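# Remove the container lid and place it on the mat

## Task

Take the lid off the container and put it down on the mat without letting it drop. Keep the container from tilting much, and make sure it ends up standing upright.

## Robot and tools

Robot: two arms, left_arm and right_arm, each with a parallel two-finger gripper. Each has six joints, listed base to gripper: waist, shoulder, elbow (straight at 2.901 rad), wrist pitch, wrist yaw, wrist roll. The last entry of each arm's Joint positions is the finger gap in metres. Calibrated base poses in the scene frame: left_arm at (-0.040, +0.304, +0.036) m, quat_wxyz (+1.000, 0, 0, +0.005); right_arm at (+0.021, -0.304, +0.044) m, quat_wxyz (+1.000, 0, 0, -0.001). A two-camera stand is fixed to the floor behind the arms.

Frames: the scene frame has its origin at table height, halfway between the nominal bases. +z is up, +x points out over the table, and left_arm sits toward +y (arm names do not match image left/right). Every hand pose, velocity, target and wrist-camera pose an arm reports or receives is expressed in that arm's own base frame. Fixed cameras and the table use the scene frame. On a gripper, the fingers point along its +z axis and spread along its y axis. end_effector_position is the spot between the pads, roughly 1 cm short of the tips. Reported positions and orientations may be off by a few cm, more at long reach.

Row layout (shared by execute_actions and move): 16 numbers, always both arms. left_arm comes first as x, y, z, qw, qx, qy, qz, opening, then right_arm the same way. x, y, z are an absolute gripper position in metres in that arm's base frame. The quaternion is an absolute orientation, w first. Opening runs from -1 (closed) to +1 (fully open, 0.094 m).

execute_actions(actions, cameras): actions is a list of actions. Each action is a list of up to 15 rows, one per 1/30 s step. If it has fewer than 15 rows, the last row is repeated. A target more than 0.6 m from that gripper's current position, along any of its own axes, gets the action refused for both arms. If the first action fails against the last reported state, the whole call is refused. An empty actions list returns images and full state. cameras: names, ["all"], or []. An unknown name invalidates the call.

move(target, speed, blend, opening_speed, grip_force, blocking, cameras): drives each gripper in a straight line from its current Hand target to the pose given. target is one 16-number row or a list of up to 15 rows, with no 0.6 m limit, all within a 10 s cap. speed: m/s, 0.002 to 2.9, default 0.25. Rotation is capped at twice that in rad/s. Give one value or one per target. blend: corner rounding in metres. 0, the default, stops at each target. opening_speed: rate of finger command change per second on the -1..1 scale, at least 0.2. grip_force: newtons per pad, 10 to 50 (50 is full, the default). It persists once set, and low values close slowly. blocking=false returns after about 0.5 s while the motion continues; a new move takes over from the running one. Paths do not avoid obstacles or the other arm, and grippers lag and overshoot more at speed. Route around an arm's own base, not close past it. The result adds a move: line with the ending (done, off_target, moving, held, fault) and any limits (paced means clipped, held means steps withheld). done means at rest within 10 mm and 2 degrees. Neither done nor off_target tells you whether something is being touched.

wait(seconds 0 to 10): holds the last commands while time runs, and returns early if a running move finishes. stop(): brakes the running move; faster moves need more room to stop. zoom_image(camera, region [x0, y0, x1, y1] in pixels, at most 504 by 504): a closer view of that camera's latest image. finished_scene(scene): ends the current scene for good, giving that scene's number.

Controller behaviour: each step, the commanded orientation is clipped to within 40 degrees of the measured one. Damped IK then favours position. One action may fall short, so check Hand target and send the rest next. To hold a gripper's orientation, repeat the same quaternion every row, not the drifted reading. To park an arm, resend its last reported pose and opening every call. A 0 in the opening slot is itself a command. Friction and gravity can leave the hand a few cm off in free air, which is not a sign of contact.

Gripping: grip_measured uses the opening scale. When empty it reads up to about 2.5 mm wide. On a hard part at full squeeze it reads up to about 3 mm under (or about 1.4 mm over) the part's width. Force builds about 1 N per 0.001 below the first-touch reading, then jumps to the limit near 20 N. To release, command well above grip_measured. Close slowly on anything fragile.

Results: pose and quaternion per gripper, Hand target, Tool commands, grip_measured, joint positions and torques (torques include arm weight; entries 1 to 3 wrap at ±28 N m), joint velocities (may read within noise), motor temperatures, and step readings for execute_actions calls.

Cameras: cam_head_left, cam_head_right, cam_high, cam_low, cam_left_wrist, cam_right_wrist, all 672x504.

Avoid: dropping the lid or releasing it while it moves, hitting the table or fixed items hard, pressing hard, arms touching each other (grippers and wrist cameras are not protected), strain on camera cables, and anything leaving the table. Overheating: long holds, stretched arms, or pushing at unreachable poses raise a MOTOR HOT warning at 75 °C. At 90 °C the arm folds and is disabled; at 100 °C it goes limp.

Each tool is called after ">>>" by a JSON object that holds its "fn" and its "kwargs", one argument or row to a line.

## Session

>>> {"fn": "execute_actions", "kwargs": {
  "actions": []
}}

Scene clock: 0.00 s.
left_arm: end_effector_position=(+0.3840, +0.0448, +0.1368) grip_measured=+1.000 end_effector_quat_wxyz=(+0.650, -0.079, +0.751, +0.079) | right_arm: end_effector_position=(+0.3796, -0.0327, +0.1599) grip_measured=+1.000 end_effector_quat_wxyz=(+0.687, +0.118, +0.711, -0.089)
Joint positions: left_arm=[0.018 1.494 0.275 1.075 -0.207 -0.014 0.094] | right_arm=[0.089 1.497 0.261 1.192 0.382 0.052 0.094]
Joint velocities: within noise
Joint torques (N m): no reading
Motor temperatures (°C): left_arm=[30 29 30 26 27 27 26] | right_arm=[27 30 29 29 28 28 28]
Heat: left arm: 30 °C; right arm: 30 °C.
Hand target: left_arm +0.3848, +0.0450, +0.1394; +0.653, -0.080, +0.749, +0.080 | right_arm +0.3800, -0.0327, +0.1605; +0.687, +0.118, +0.712, -0.089
Tool commands: left_gripper/opening=+1.0 right_gripper/opening=+1.0

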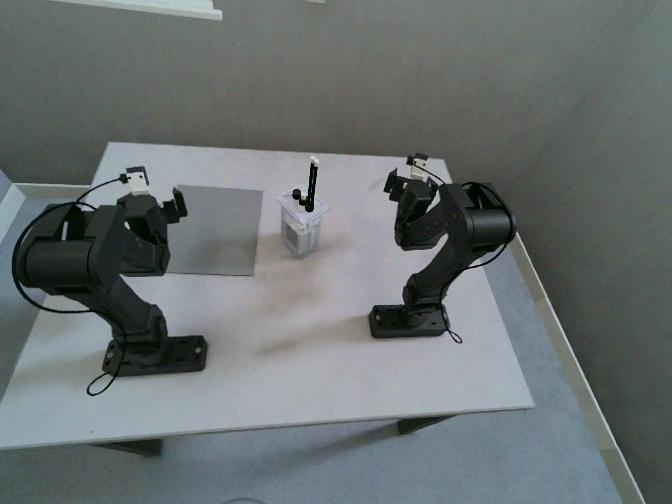

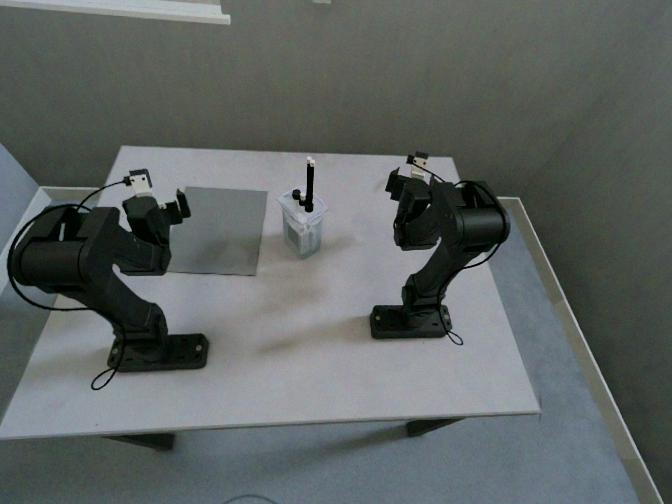

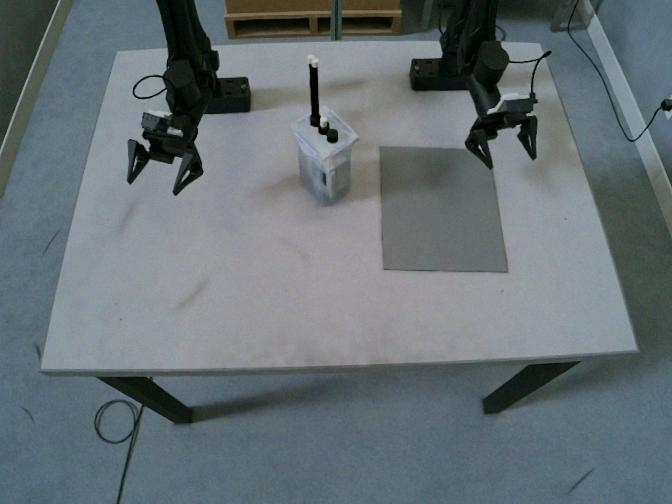

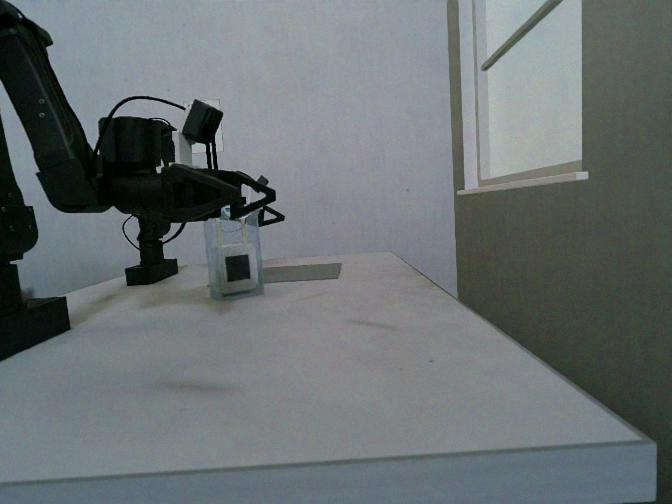

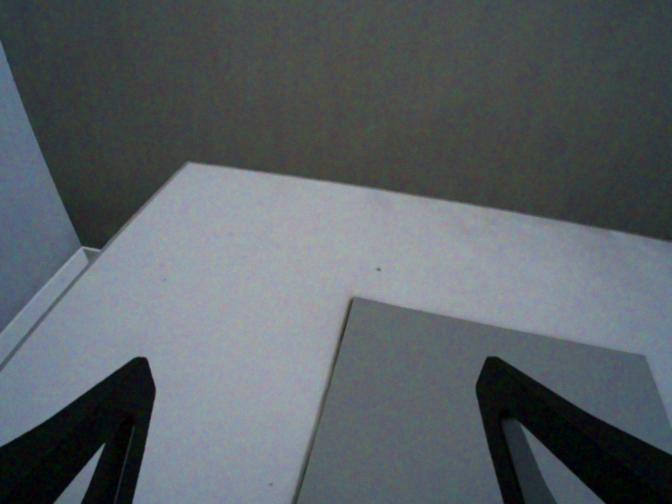

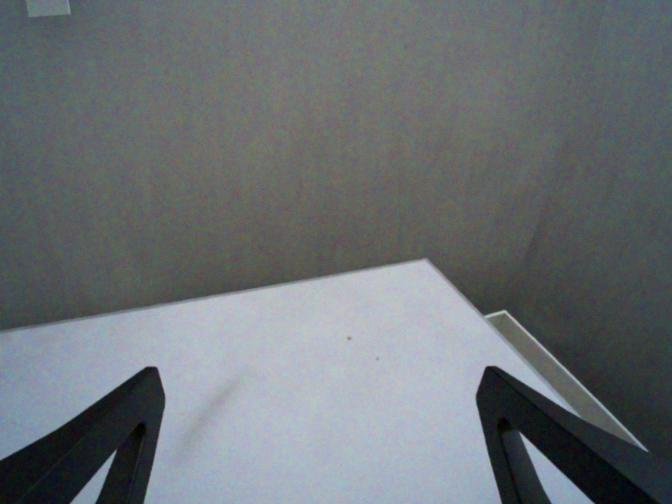

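>>> {"fn": "zoom_image", "kwargs": {
  "camera": "cam_high",
  "region": [270, 40, 390, 220]
}}

>>> {"fn": "zoom_image", "kwargs": {
  "camera": "cam_head_right",
  "region": [250, 150, 360, 270]
}}

>>> {"fn": "zoom_image", "kwargs": {
  "camera": "cam_high",
  "region": [285, 95, 365, 155]
}}

Scaled by 2.800.

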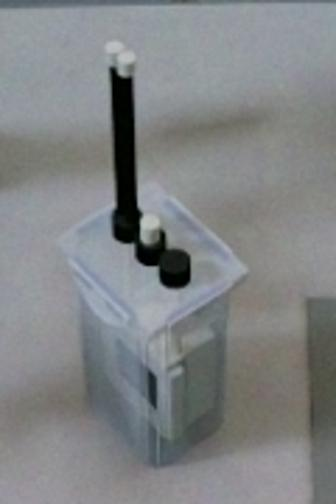

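Scaled by 4.200.

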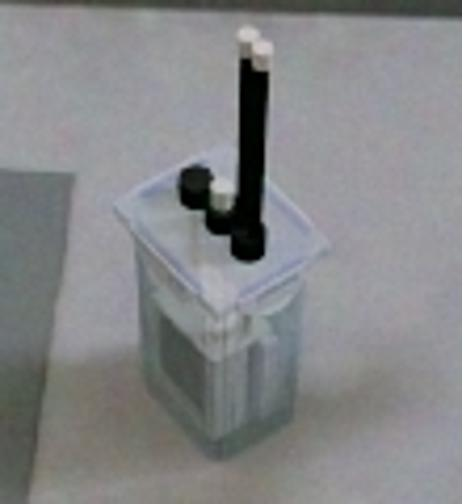

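Scaled by 6.300.

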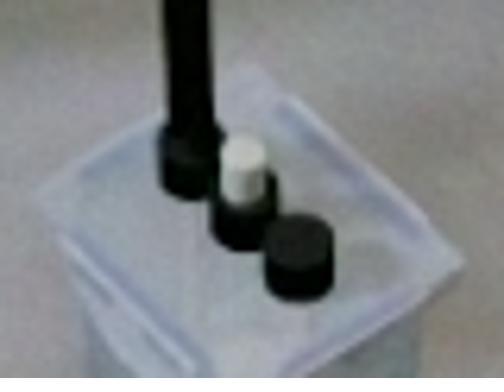

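>>> {"fn": "move", "kwargs": {
  "target": [0.165,-0.2,0.24,0.524,0.3332,0.7483,-0.2333,0.1,0.38,-0.0327,0.1605,0.687,0.118,0.712,-0.089,0.1],
  "speed": 0.3,
  "cameras": ["cam_left_wrist","cam_high"]
}}

Scene clock: 73.77 s.
left_arm: end_effector_position=(+0.1655, -0.2014, +0.2281) grip_measured=+0.102 end_effector_quat_wxyz=(+0.518, +0.339, +0.751, -0.230) | right_arm: end_effector_position=(+0.3796, -0.0327, +0.1599) grip_measured=+0.102 end_effector_quat_wxyz=(+0.687, +0.118, +0.711, -0.089)
Joint positions: left_arm=[-0.967 0.486 0.552 -0.435 -0.116 -0.04 0.052] | right_arm=[0.089 1.497 0.261 1.192 0.382 0.052 0.052]
Joint torques (N m): left_arm=[-0.24 1.11 8.87 2.03 -0.14 -0.1] | right_arm=[-0.03 -4.56 4.92 2.12 -0.01 -0.03]
Motor temperatures (°C): left_arm=[30 31 32 36 27 27 26] | right_arm=[27 30 29 35 28 28 28]
Heat: left arm: 36 °C; right arm: 35 °C.
Hand target: left_arm +0.1650, -0.2000, +0.2399; +0.524, +0.333, +0.748, -0.234 | right_arm +0.3800, -0.0327, +0.1605; +0.687, +0.118, +0.712, -0.089
Off the commanded pose: left_arm 0.012 m, 1 deg | right_arm 0.001 m, 0 deg.
move: off_target (left_arm)
Images, in order (width x height): cam_high 672x504, cam_left_wrist 672x504.

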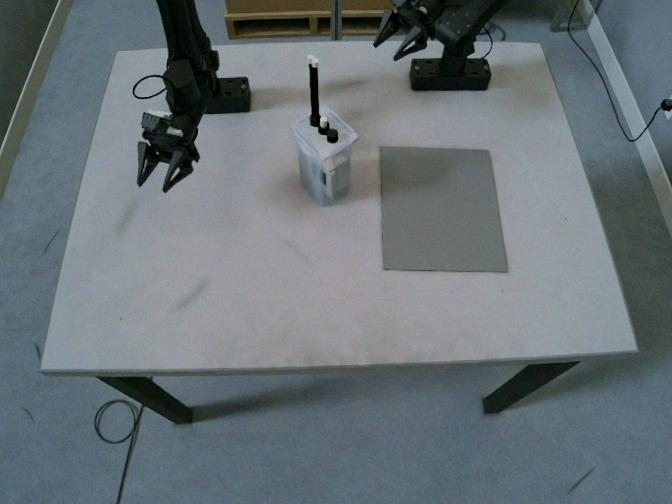

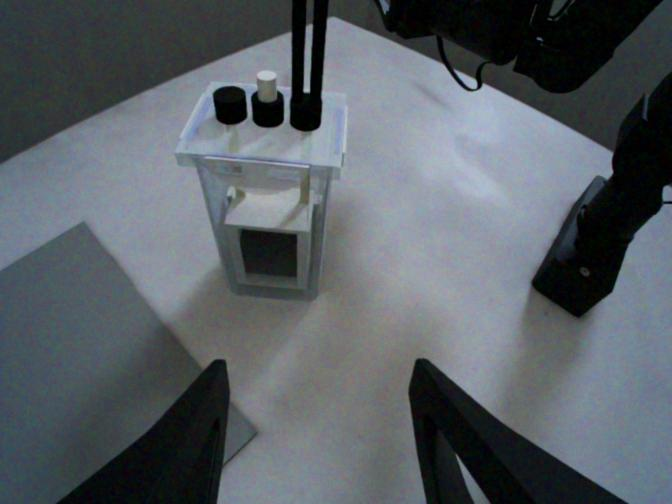

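>>> {"fn": "zoom_image", "kwargs": {
  "camera": "cam_left_wrist",
  "region": [160, 50, 370, 310]
}}

Scaled by 1.938 from the camera's 672x504 image, which has a finer 960x720 frame.

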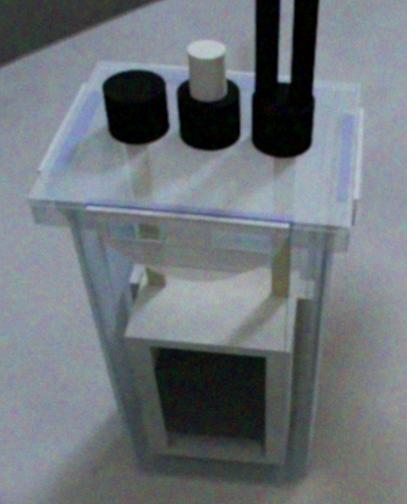

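>>> {"fn": "move", "kwargs": {
  "target": [0.275,-0.211,0.2,0.5608,0.3743,0.6683,-0.3141,0.1,0.38,-0.0327,0.1605,0.687,0.118,0.712,-0.089,0.1],
  "speed": 0.2,
  "cameras": ["cam_left_wrist"]
}}

>>> {"fn": "zoom_image", "kwargs": {
  "camera": "cam_left_wrist",
  "region": [160, 50, 460, 350]
}}

Scene clock: 125.90 s.
left_arm: end_effector_position=(+0.2768, -0.2121, +0.2058) grip_measured=+0.102 end_effector_quat_wxyz=(+0.564, +0.376, +0.667, -0.311) | right_arm: end_effector_position=(+0.3796, -0.0327, +0.1599) grip_measured=+0.102 end_effector_quat_wxyz=(+0.687, +0.118, +0.711, -0.089)
Joint positions: left_arm=[-0.327 1.064 0.428 0.415 0.678 0.149 0.052] | right_arm=[0.089 1.497 0.261 1.192 0.382 0.052 0.052]
Joint torques (N m): left_arm=[0.39 -2.54 4.56 2.3 0.16 -0.06] | right_arm=[-0.02 -4.66 5.08 2.12 -0.05 -0.06]
Heat: left arm: 36 °C; right arm: 37 °C.
Hand target: left_arm +0.2750, -0.2111, +0.2000; +0.561, +0.374, +0.669, -0.314 | right_arm +0.3800, -0.0327, +0.1605; +0.687, +0.118, +0.712, -0.089
Off the commanded pose: left_arm 0.006 m, 1 deg | right_arm 0.001 m, 0 deg.
move: done
Images, in order (width x height): cam_left_wrist 672x504.

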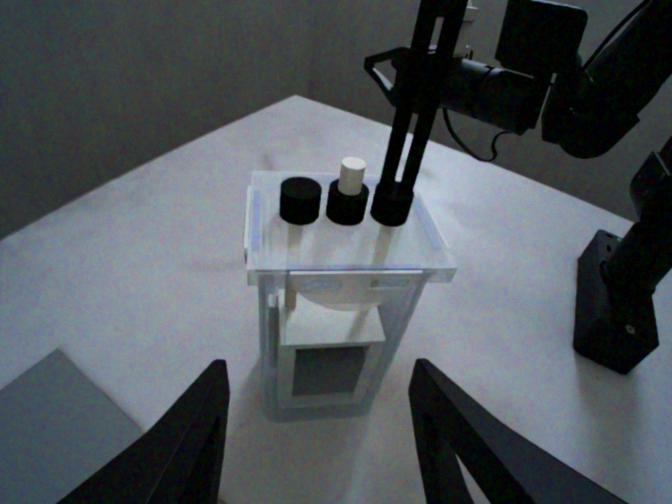

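Scaled by 1.680 from the camera's 672x504 image, which has a finer 960x720 frame.

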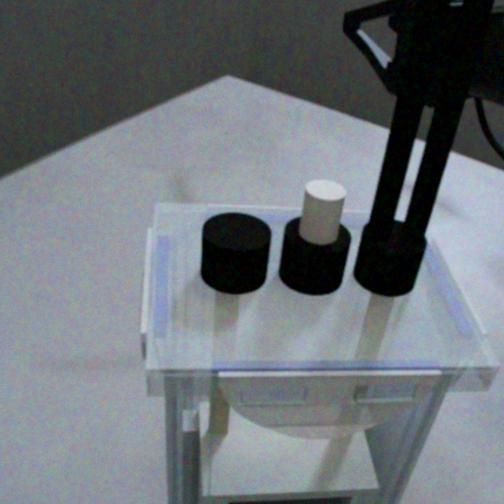

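>>> {"fn": "move", "kwargs": {
  "target": [
    [0.345,-0.2,0.18,0.1259,-0.1621,0.6883,-0.6959,0.1,0.38,-0.0327,0.1605,0.687,0.118,0.712,-0.089,0.1],
    [0.3576,-0.2307,0.164,0.1259,-0.1621,0.6883,-0.6959,0.1,0.38,-0.0327,0.1605,0.687,0.118,0.712,-0.089,0.1]
  ],
  "speed": [0.3,0.1],
  "blend": [0.02,0],
  "grip_force": [25,45],
  "cameras": ["cam_left_wrist","cam_high"]
}}

>>> {"fn": "zoom_image", "kwargs": {
  "camera": "cam_high",
  "region": [270, 40, 420, 220]
}}

Scene clock: 260.10 s.
left_arm: end_effector_position=(+0.3513, -0.2290, +0.1586) grip_measured=+0.102 end_effector_quat_wxyz=(+0.114, -0.171, +0.692, -0.691) | right_arm: end_effector_position=(+0.3796, -0.0327, +0.1599) grip_measured=+0.102 end_effector_quat_wxyz=(+0.687, +0.118, +0.711, -0.089)
Joint positions: left_arm=[-0.226 1.8 0.562 1.208 0.939 -1.625 0.052] | right_arm=[0.089 1.497 0.261 1.192 0.382 0.052 0.052]
Joint torques (N m): left_arm=[-0.31 -6.64 5.46 2.19 -0.02 0.08] | right_arm=[-0.13 -4.59 5.09 2.08 -0.03 -0.03]
Motor temperatures (°C): left_arm=[30 30 33 41 27 27 26] | right_arm=[27 31 30 40 28 28 28]
Heat: left arm: 41 °C; right arm: 40 °C.
Hand target: left_arm +0.3573, -0.2306, +0.1640; +0.126, -0.162, +0.688, -0.696 | right_arm +0.3800, -0.0327, +0.1605; +0.687, +0.118, +0.712, -0.089
Off the commanded pose: left_arm 0.009 m, 2 deg | right_arm 0.001 m, 0 deg.
grip_force (N): 25, 45
move: done; blend cut to 0.0184 m at target 1
Images, in order (width x height): cam_high 672x504, cam_left_wrist 672x504.

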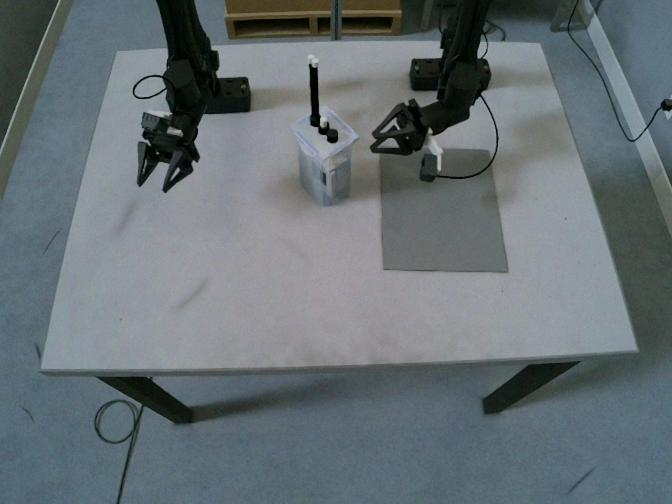

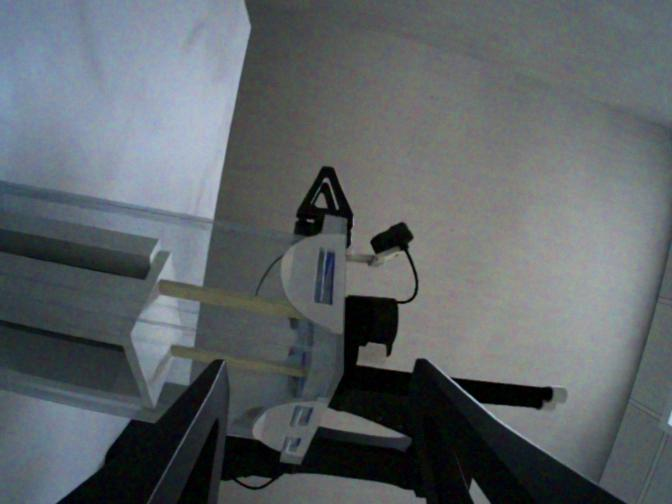

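Scaled by 2.800.

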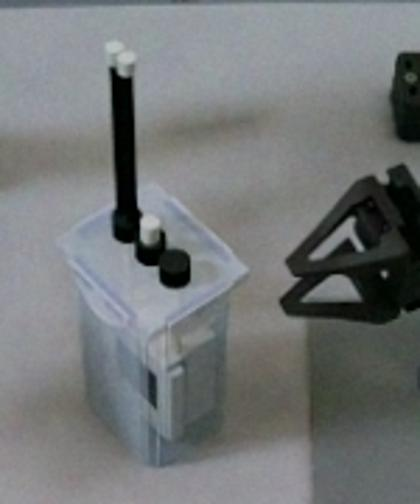

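>>> {"fn": "zoom_image", "kwargs": {
  "camera": "cam_left_wrist",
  "region": [180, 180, 460, 480]
}}

Scaled by 1.680 from the camera's 672x504 image, which has a finer 960x720 frame.

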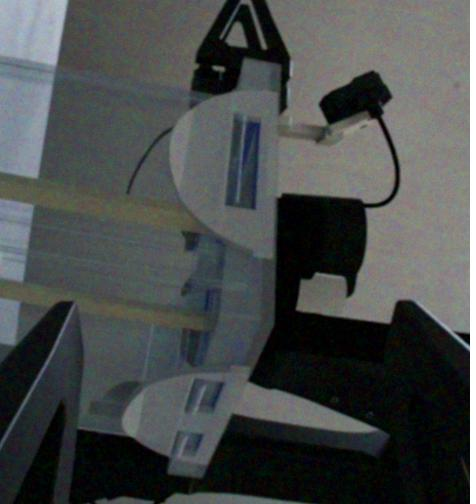

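>>> {"fn": "move", "kwargs": {
  "target": [0.36,-0.279,0.161,0.1259,-0.1621,0.6883,-0.6959,0.1,0.38,-0.0327,0.1605,0.687,0.118,0.712,-0.089,0.1],
  "speed": 0.1,
  "cameras": ["cam_left_wrist","cam_high"]
}}

>>> {"fn": "zoom_image", "kwargs": {
  "camera": "cam_high",
  "region": [280, 90, 400, 210]
}}

Scene clock: 319.03 s.
left_arm: end_effector_position=(+0.3572, -0.2730, +0.1567) grip_measured=+0.102 end_effector_quat_wxyz=(+0.122, -0.173, +0.691, -0.691) | right_arm: end_effector_position=(+0.3796, -0.0327, +0.1599) grip_measured=+0.102 end_effector_quat_wxyz=(+0.687, +0.118, +0.711, -0.089)
Joint positions: left_arm=[-0.368 1.858 0.628 1.21 0.781 -1.627 0.052] | right_arm=[0.089 1.497 0.261 1.192 0.382 0.052 0.052]
Joint velocities: left_arm=[within noise] | right_arm=[-0.002 -0.002 -0.017 -0.066 -0.11 0.154 0]
Joint torques (N m): left_arm=[-0.68 -7.27 5.85 2.2 -0.01 0.08] | right_arm=[-0.03 -4.62 4.93 2.11 -0.03 -0.03]
Heat: left arm: 43 °C; right arm: 41 °C.
Hand target: left_arm +0.3597, -0.2788, +0.1610; +0.126, -0.162, +0.688, -0.696 | right_arm +0.3800, -0.0327, +0.1605; +0.687, +0.118, +0.712, -0.089
Off the commanded pose: left_arm 0.008 m, 1 deg | right_arm 0.001 m, 0 deg.
grip_force (N): 25, 45
move: done
Images, in order (width x height): cam_high 672x504, cam_left_wrist 672x504.

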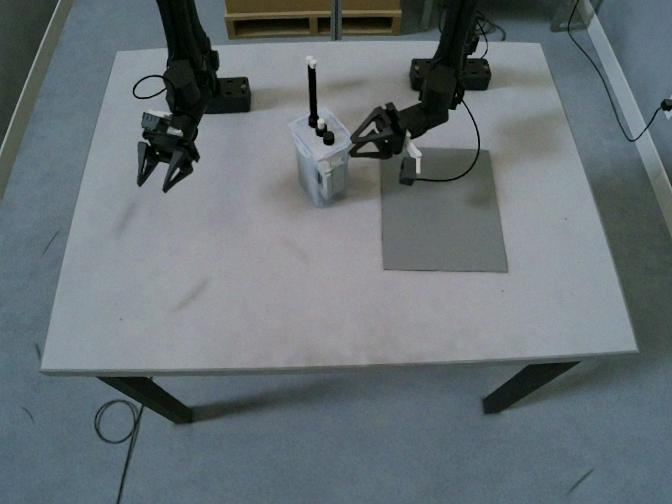

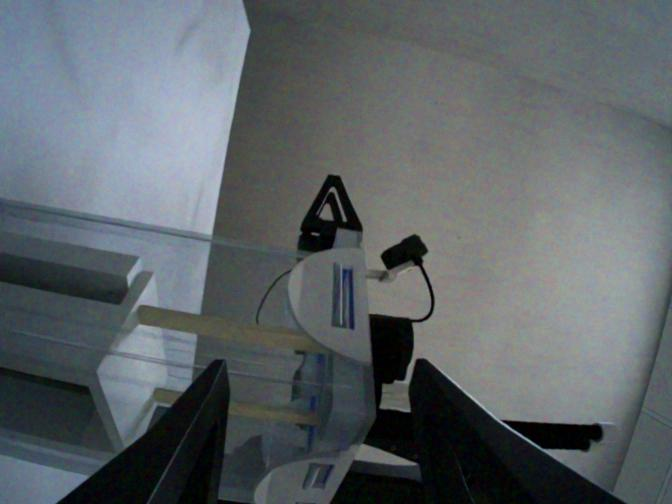

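Scaled by 4.200.

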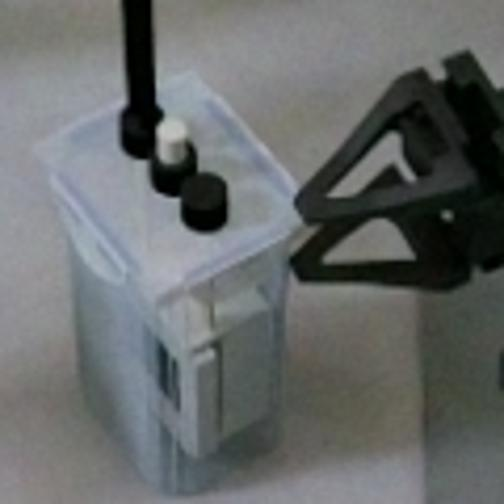

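>>> {"fn": "move", "kwargs": {
  "target": [0.3635,-0.3185,0.161,0.1259,-0.1621,0.6883,-0.6959,0.1,0.38,-0.0327,0.1605,0.687,0.118,0.712,-0.089,0.1],
  "speed": 0.08,
  "cameras": ["cam_left_wrist","cam_high"]
}}

>>> {"fn": "zoom_image", "kwargs": {
  "camera": "cam_high",
  "region": [280, 90, 400, 210]
}}

Scene clock: 332.40 s.
left_arm: end_effector_position=(+0.3615, -0.3138, +0.1632) grip_measured=+0.102 end_effector_quat_wxyz=(+0.130, -0.165, +0.685, -0.697) | right_arm: end_effector_position=(+0.3796, -0.0327, +0.1599) grip_measured=+0.102 end_effector_quat_wxyz=(+0.687, +0.118, +0.711, -0.089)
Joint positions: left_arm=[-0.481 1.911 0.716 1.203 0.668 -1.627 0.052] | right_arm=[0.089 1.497 0.261 1.192 0.382 0.052 0.052]
Joint torques (N m): left_arm=[-0.4 -7.92 5.68 1.98 0.01 0.04] | right_arm=[-0.06 -4.48 5.09 2.11 -0.03 -0.03]
Heat: left arm: 43 °C; right arm: 42 °C.
Hand target: left_arm +0.3634, -0.3184, +0.1610; +0.126, -0.162, +0.688, -0.696 | right_arm +0.3800, -0.0327, +0.1605; +0.687, +0.118, +0.712, -0.089
Off the commanded pose: left_arm 0.006 m, 1 deg | right_arm 0.001 m, 0 deg.
grip_force (N): 25, 45
move: done
Images, in order (width x height): cam_high 672x504, cam_left_wrist 672x504.

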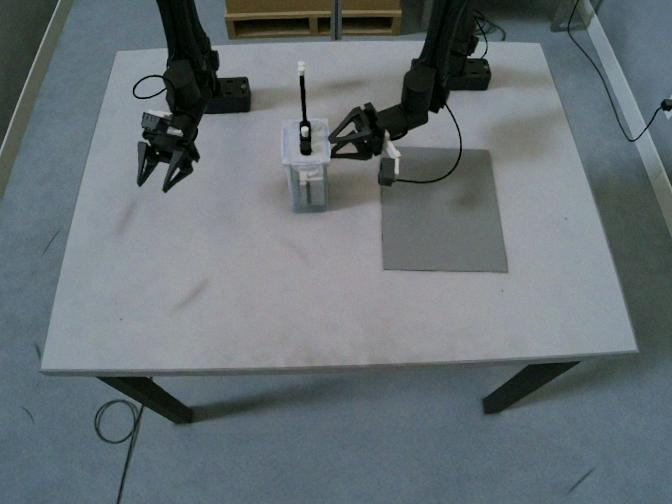

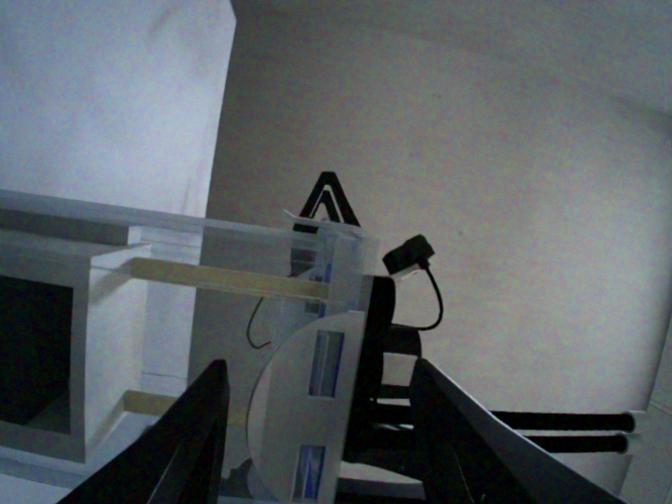

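Scaled by 4.200.

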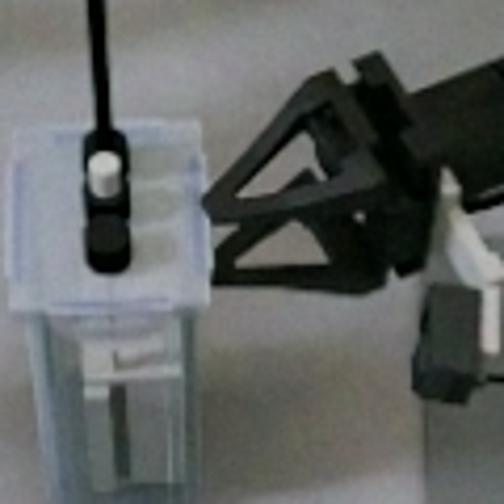

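>>> {"fn": "move", "kwargs": {
  "target": [
    [0.345,-0.265,0.163,0.1259,-0.1621,0.6883,-0.6959,0.1,0.38,-0.0327,0.1605,0.687,0.118,0.712,-0.089,0.1],
    [0.32,-0.18,0.2,0.5417,0.4545,0.5417,-0.4545,0.1,0.38,-0.0327,0.1605,0.687,0.118,0.712,-0.089,0.1]
  ],
  "speed": [0.1,0.3],
  "blend": [0.01,0],
  "cameras": ["cam_left_wrist","cam_high","cam_head_right"]
}}

>>> {"fn": "zoom_image", "kwargs": {
  "camera": "cam_high",
  "region": [250, 50, 390, 220]
}}

>>> {"fn": "zoom_image", "kwargs": {
  "camera": "cam_left_wrist",
  "region": [180, 80, 520, 420]
}}

Scene clock: 371.13 s.
left_arm: end_effector_position=(+0.3172, -0.1809, +0.1892) grip_measured=+0.102 end_effector_quat_wxyz=(+0.534, +0.444, +0.550, -0.464) | right_arm: end_effector_position=(+0.3796, -0.0327, +0.1599) grip_measured=+0.102 end_effector_quat_wxyz=(+0.687, +0.118, +0.711, -0.089)
Joint positions: left_arm=[-0.015 1.689 0.587 1.101 1.379 -0.036 0.052] | right_arm=[0.089 1.497 0.261 1.192 0.382 0.052 0.052]
Joint torques (N m): left_arm=[0.28 -9.13 5.94 1.53 0.02 0.09] | right_arm=[-0.01 -4.57 5.09 2.12 -0.02 -0.04]
Heat: left arm: 41 °C; right arm: 42 °C.
Hand target: left_arm +0.3198, -0.1800, +0.2001; +0.543, +0.453, +0.541, -0.456 | right_arm +0.3800, -0.0327, +0.1605; +0.687, +0.118, +0.712, -0.089
Off the commanded pose: left_arm 0.011 m, 2 deg | right_arm 0.001 m, 0 deg.
grip_force (N): 25, 45
move: off_target (left_arm)
Images, in order (width x height): cam_head_right 672x504, cam_high 672x504, cam_left_wrist 672x504.

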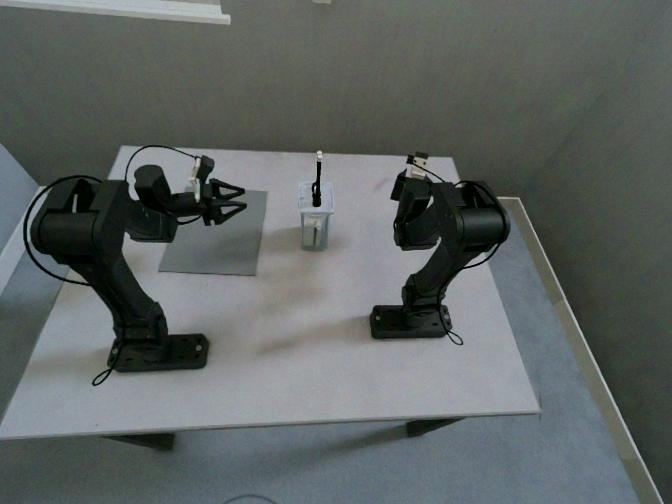

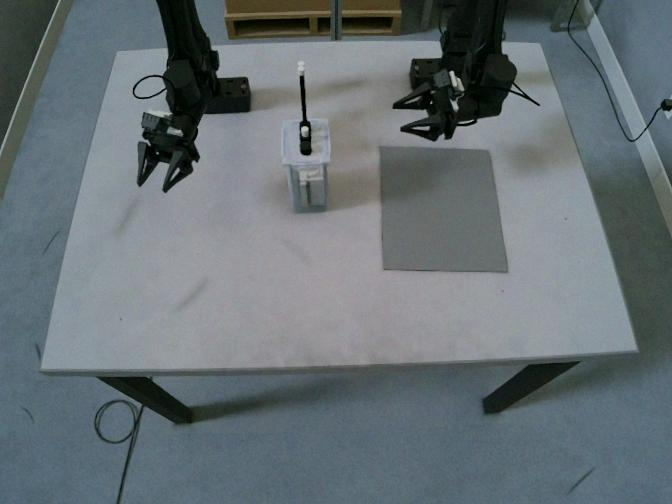

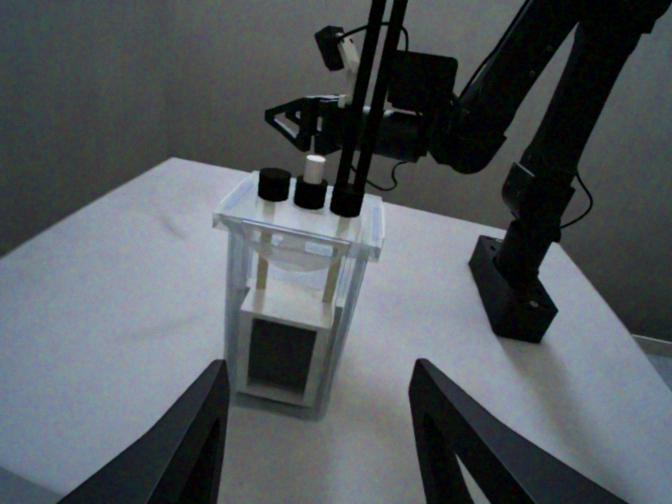

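Scaled by 2.965.

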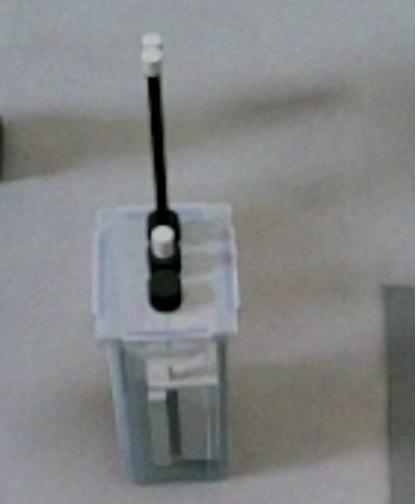

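Scaled by 1.482 from the camera's 672x504 image, which has a finer 960x720 frame.

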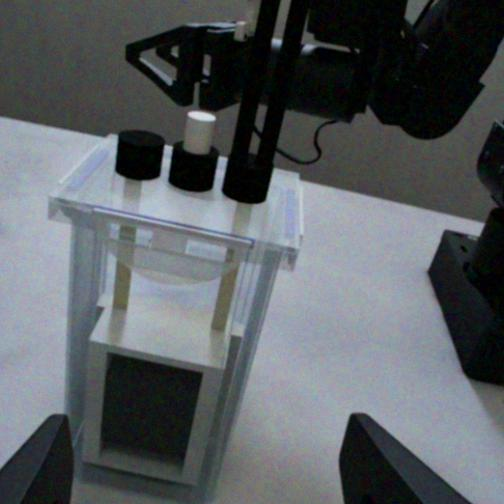

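>>> {"fn": "move", "kwargs": {
  "target": [
    [0.28,-0.22,0.18,0.4056,-0.4353,0.5572,-0.5792,0.1,0.38,-0.0327,0.1605,0.687,0.118,0.712,-0.089,0.1],
    [0.313,-0.286,0.164,0.4056,-0.4353,0.5572,-0.5792,0.1,0.38,-0.0327,0.1605,0.687,0.118,0.712,-0.089,0.1]
  ],
  "speed": [0.35,0.1],
  "blend": [0.01,0],
  "cameras": ["cam_left_wrist","cam_high"]
}}

>>> {"fn": "zoom_image", "kwargs": {
  "camera": "cam_high",
  "region": [260, 80, 380, 200]
}}

Scene clock: 475.83 s.
left_arm: end_effector_position=(+0.3112, -0.2822, +0.1646) grip_measured=+0.102 end_effector_quat_wxyz=(+0.402, -0.435, +0.556, -0.584) | right_arm: end_effector_position=(+0.3796, -0.0327, +0.1599) grip_measured=+0.102 end_effector_quat_wxyz=(+0.687, +0.118, +0.711, -0.089)
Joint positions: left_arm=[-1.027 1.743 0.481 1.267 -0.723 -1.629 0.052] | right_arm=[0.089 1.497 0.261 1.192 0.382 0.052 0.052]
Joint torques (N m): left_arm=[-0.42 -6.16 5.45 1.92 -0.18 0.07] | right_arm=[-0.14 -4.59 5.04 2.11 -0.04 -0.03]
Motor temperatures (°C): left_arm=[30 35 34 37 27 27 26] | right_arm=[27 31 30 43 28 28 28]
Heat: left arm: 37 °C; right arm: 43 °C.
Hand target: left_arm +0.3129, -0.2859, +0.1640; +0.406, -0.435, +0.557, -0.579 | right_arm +0.3800, -0.0327, +0.1605; +0.687, +0.118, +0.712, -0.089
Off the commanded pose: left_arm 0.004 m, 1 deg | right_arm 0.001 m, 0 deg.
grip_force (N): 25, 45
move: done
Images, in order (width x height): cam_high 672x504, cam_left_wrist 672x504.

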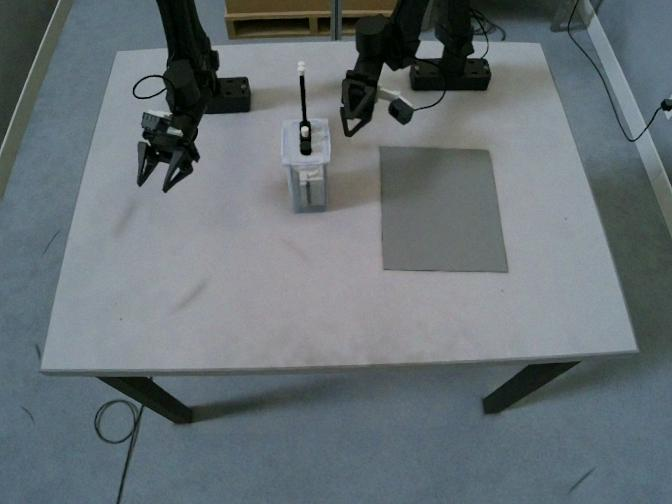

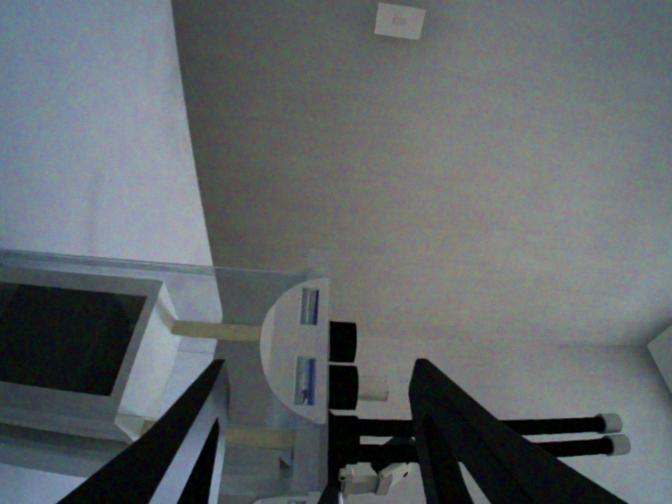

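Scaled by 4.200.

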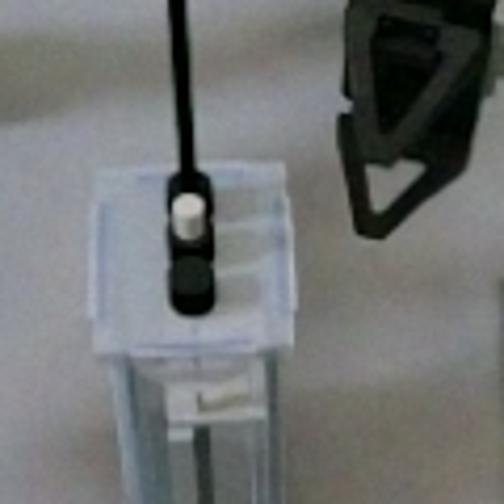

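>>> {"fn": "move", "kwargs": {
  "target": [0.358,-0.302,0.162,0.4056,-0.4353,0.5572,-0.5792,0.1,0.38,-0.0327,0.1605,0.687,0.118,0.712,-0.089,0.1],
  "speed": 0.1,
  "cameras": ["cam_left_wrist","cam_high"]
}}

>>> {"fn": "zoom_image", "kwargs": {
  "camera": "cam_high",
  "region": [260, 80, 380, 200]
}}

Scene clock: 499.30 s.
left_arm: end_effector_position=(+0.3538, -0.2982, +0.1670) grip_measured=+0.102 end_effector_quat_wxyz=(+0.403, -0.436, +0.548, -0.588) | right_arm: end_effector_position=(+0.3796, -0.0327, +0.1599) grip_measured=+0.102 end_effector_quat_wxyz=(+0.687, +0.118, +0.711, -0.089)
Joint positions: left_arm=[-0.937 1.856 0.635 1.243 -0.64 -1.629 0.052] | right_arm=[0.089 1.497 0.261 1.192 0.382 0.052 0.052]
Joint torques (N m): left_arm=[0.34 -7.34 5.6 1.82 0.01 0.1] | right_arm=[-0.02 -4.62 5.16 2.07 0.02 -0.03]
Heat: left arm: 38 °C; right arm: 43 °C.
Hand target: left_arm +0.3577, -0.3018, +0.1620; +0.406, -0.435, +0.557, -0.579 | right_arm +0.3800, -0.0327, +0.1605; +0.687, +0.118, +0.712, -0.089
Off the commanded pose: left_arm 0.008 m, 1 deg | right_arm 0.001 m, 0 deg.
grip_force (N): 25, 45
move: done
Images, in order (width x height): cam_high 672x504, cam_left_wrist 672x504.

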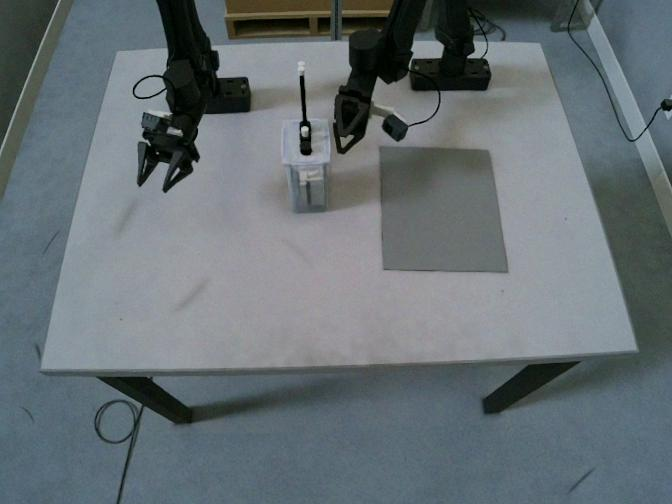

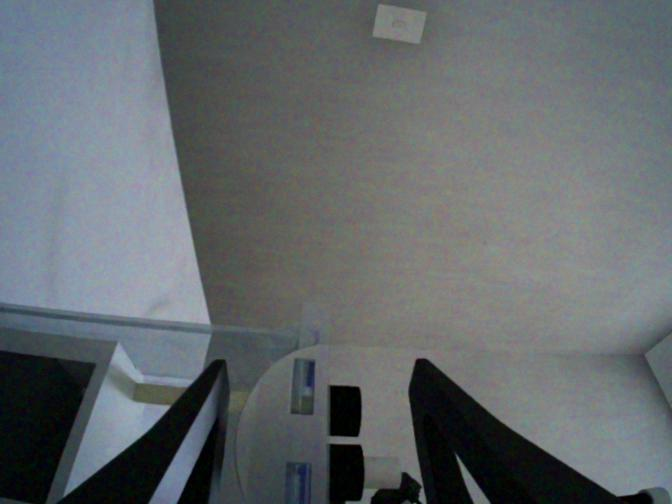

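Scaled by 4.200.

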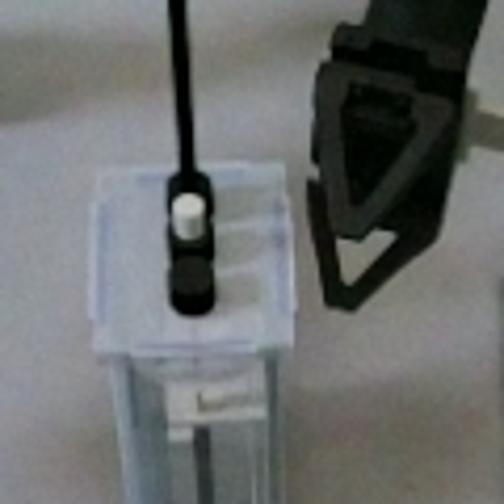

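>>> {"fn": "move", "kwargs": {
  "target": [0.361,-0.318,0.15,0.4056,-0.4353,0.5572,-0.5792,0.1,0.38,-0.0327,0.1605,0.687,0.118,0.712,-0.089,0.1],
  "speed": 0.1,
  "cameras": ["cam_left_wrist","cam_high"]
}}

>>> {"fn": "zoom_image", "kwargs": {
  "camera": "cam_high",
  "region": [260, 80, 380, 200]
}}

Scene clock: 521.53 s.
left_arm: end_effector_position=(+0.3585, -0.3144, +0.1490) grip_measured=+0.102 end_effector_quat_wxyz=(+0.402, -0.435, +0.561, -0.579) | right_arm: end_effector_position=(+0.3796, -0.0327, +0.1599) grip_measured=+0.102 end_effector_quat_wxyz=(+0.687, +0.118, +0.711, -0.089)
Joint positions: left_arm=[-0.952 1.942 0.691 1.242 -0.647 -1.629 0.052] | right_arm=[0.089 1.497 0.261 1.192 0.382 0.052 0.052]
Joint torques (N m): left_arm=[-0.38 -7.98 5.68 2.2 -0.12 0.07] | right_arm=[-0.09 -4.48 4.9 2.1 -0.01 0.01]
Heat: left arm: 37 °C; right arm: 43 °C.
Hand target: left_arm +0.3608, -0.3180, +0.1500; +0.405, -0.435, +0.557, -0.579 | right_arm +0.3800, -0.0327, +0.1605; +0.687, +0.118, +0.712, -0.089
Off the commanded pose: left_arm 0.004 m, 1 deg | right_arm 0.001 m, 0 deg.
grip_force (N): 25, 45
move: done
Images, in order (width x height): cam_high 672x504, cam_left_wrist 672x504.

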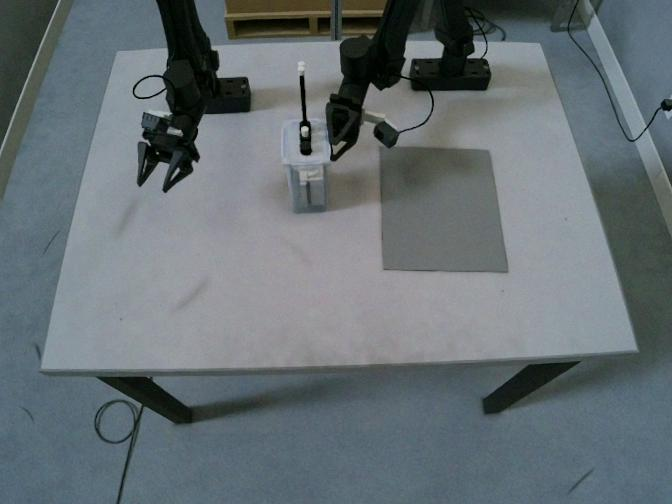

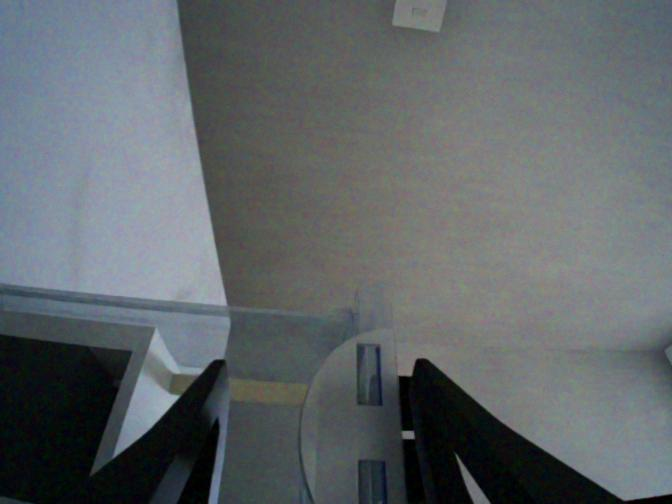

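Scaled by 4.200.

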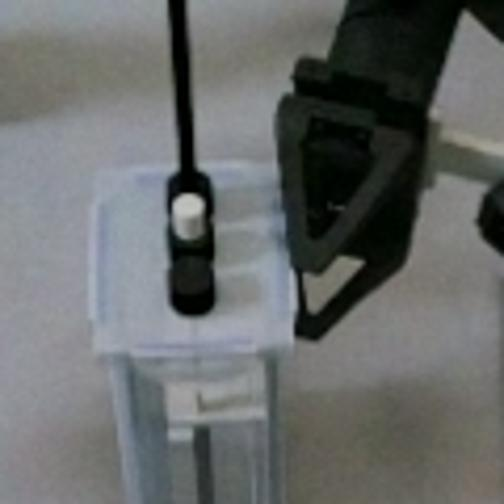

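>>> {"fn": "move", "kwargs": {
  "target": [
    [0.36,-0.318,0.159,0.4056,-0.4353,0.5572,-0.5792,0.1,0.38,-0.0327,0.1605,0.687,0.118,0.712,-0.089,0.1],
    [0.36,-0.333,0.159,0.4056,-0.4353,0.5572,-0.5792,0.1,0.38,-0.0327,0.1605,0.687,0.118,0.712,-0.089,0.1]
  ],
  "speed": 0.08,
  "cameras": ["cam_left_wrist","cam_high"]
}}

>>> {"fn": "zoom_image", "kwargs": {
  "camera": "cam_high",
  "region": [260, 80, 380, 200]
}}

Scene clock: 545.50 s.
left_arm: end_effector_position=(+0.3587, -0.3268, +0.1620) grip_measured=+0.102 end_effector_quat_wxyz=(+0.404, -0.438, +0.550, -0.586) | right_arm: end_effector_position=(+0.3796, -0.0327, +0.1599) grip_measured=+0.102 end_effector_quat_wxyz=(+0.687, +0.118, +0.711, -0.089)
Joint positions: left_arm=[-0.978 1.942 0.746 1.214 -0.683 -1.629 0.052] | right_arm=[0.089 1.497 0.261 1.192 0.382 0.052 0.052]
Joint torques (N m): left_arm=[-0.43 -8.73 5.81 1.79 -0.05 0.07] | right_arm=[-0.14 -4.63 5.07 2.1 0 -0.05]
Heat: left arm: 38 °C; right arm: 44 °C.
Hand target: left_arm +0.3598, -0.3328, +0.1590; +0.406, -0.435, +0.557, -0.579 | right_arm +0.3800, -0.0327, +0.1605; +0.687, +0.118, +0.712, -0.089
Off the commanded pose: left_arm 0.007 m, 1 deg | right_arm 0.001 m, 0 deg.
grip_force (N): 25, 45
move: done
Images, in order (width x height): cam_high 672x504, cam_left_wrist 672x504.

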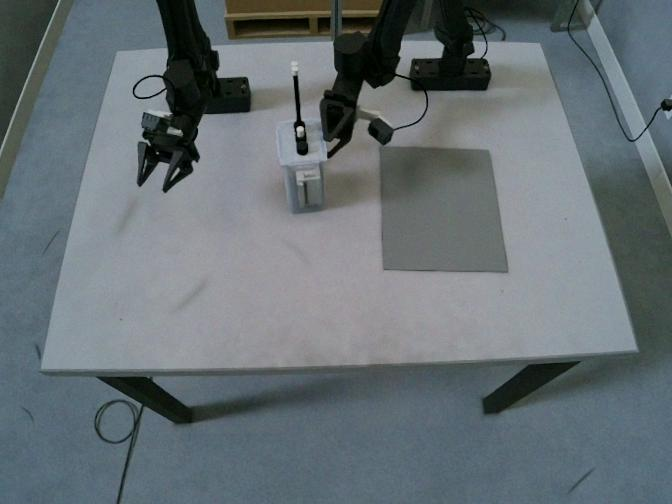

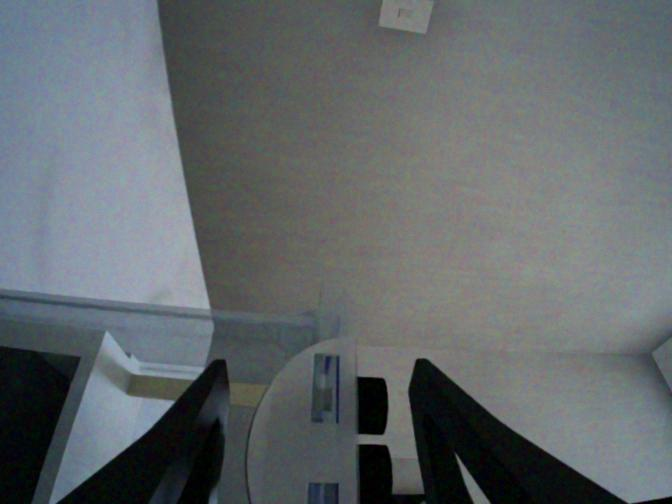

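Scaled by 4.200.

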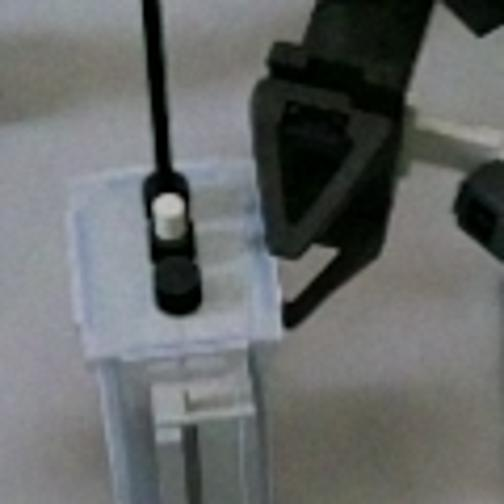

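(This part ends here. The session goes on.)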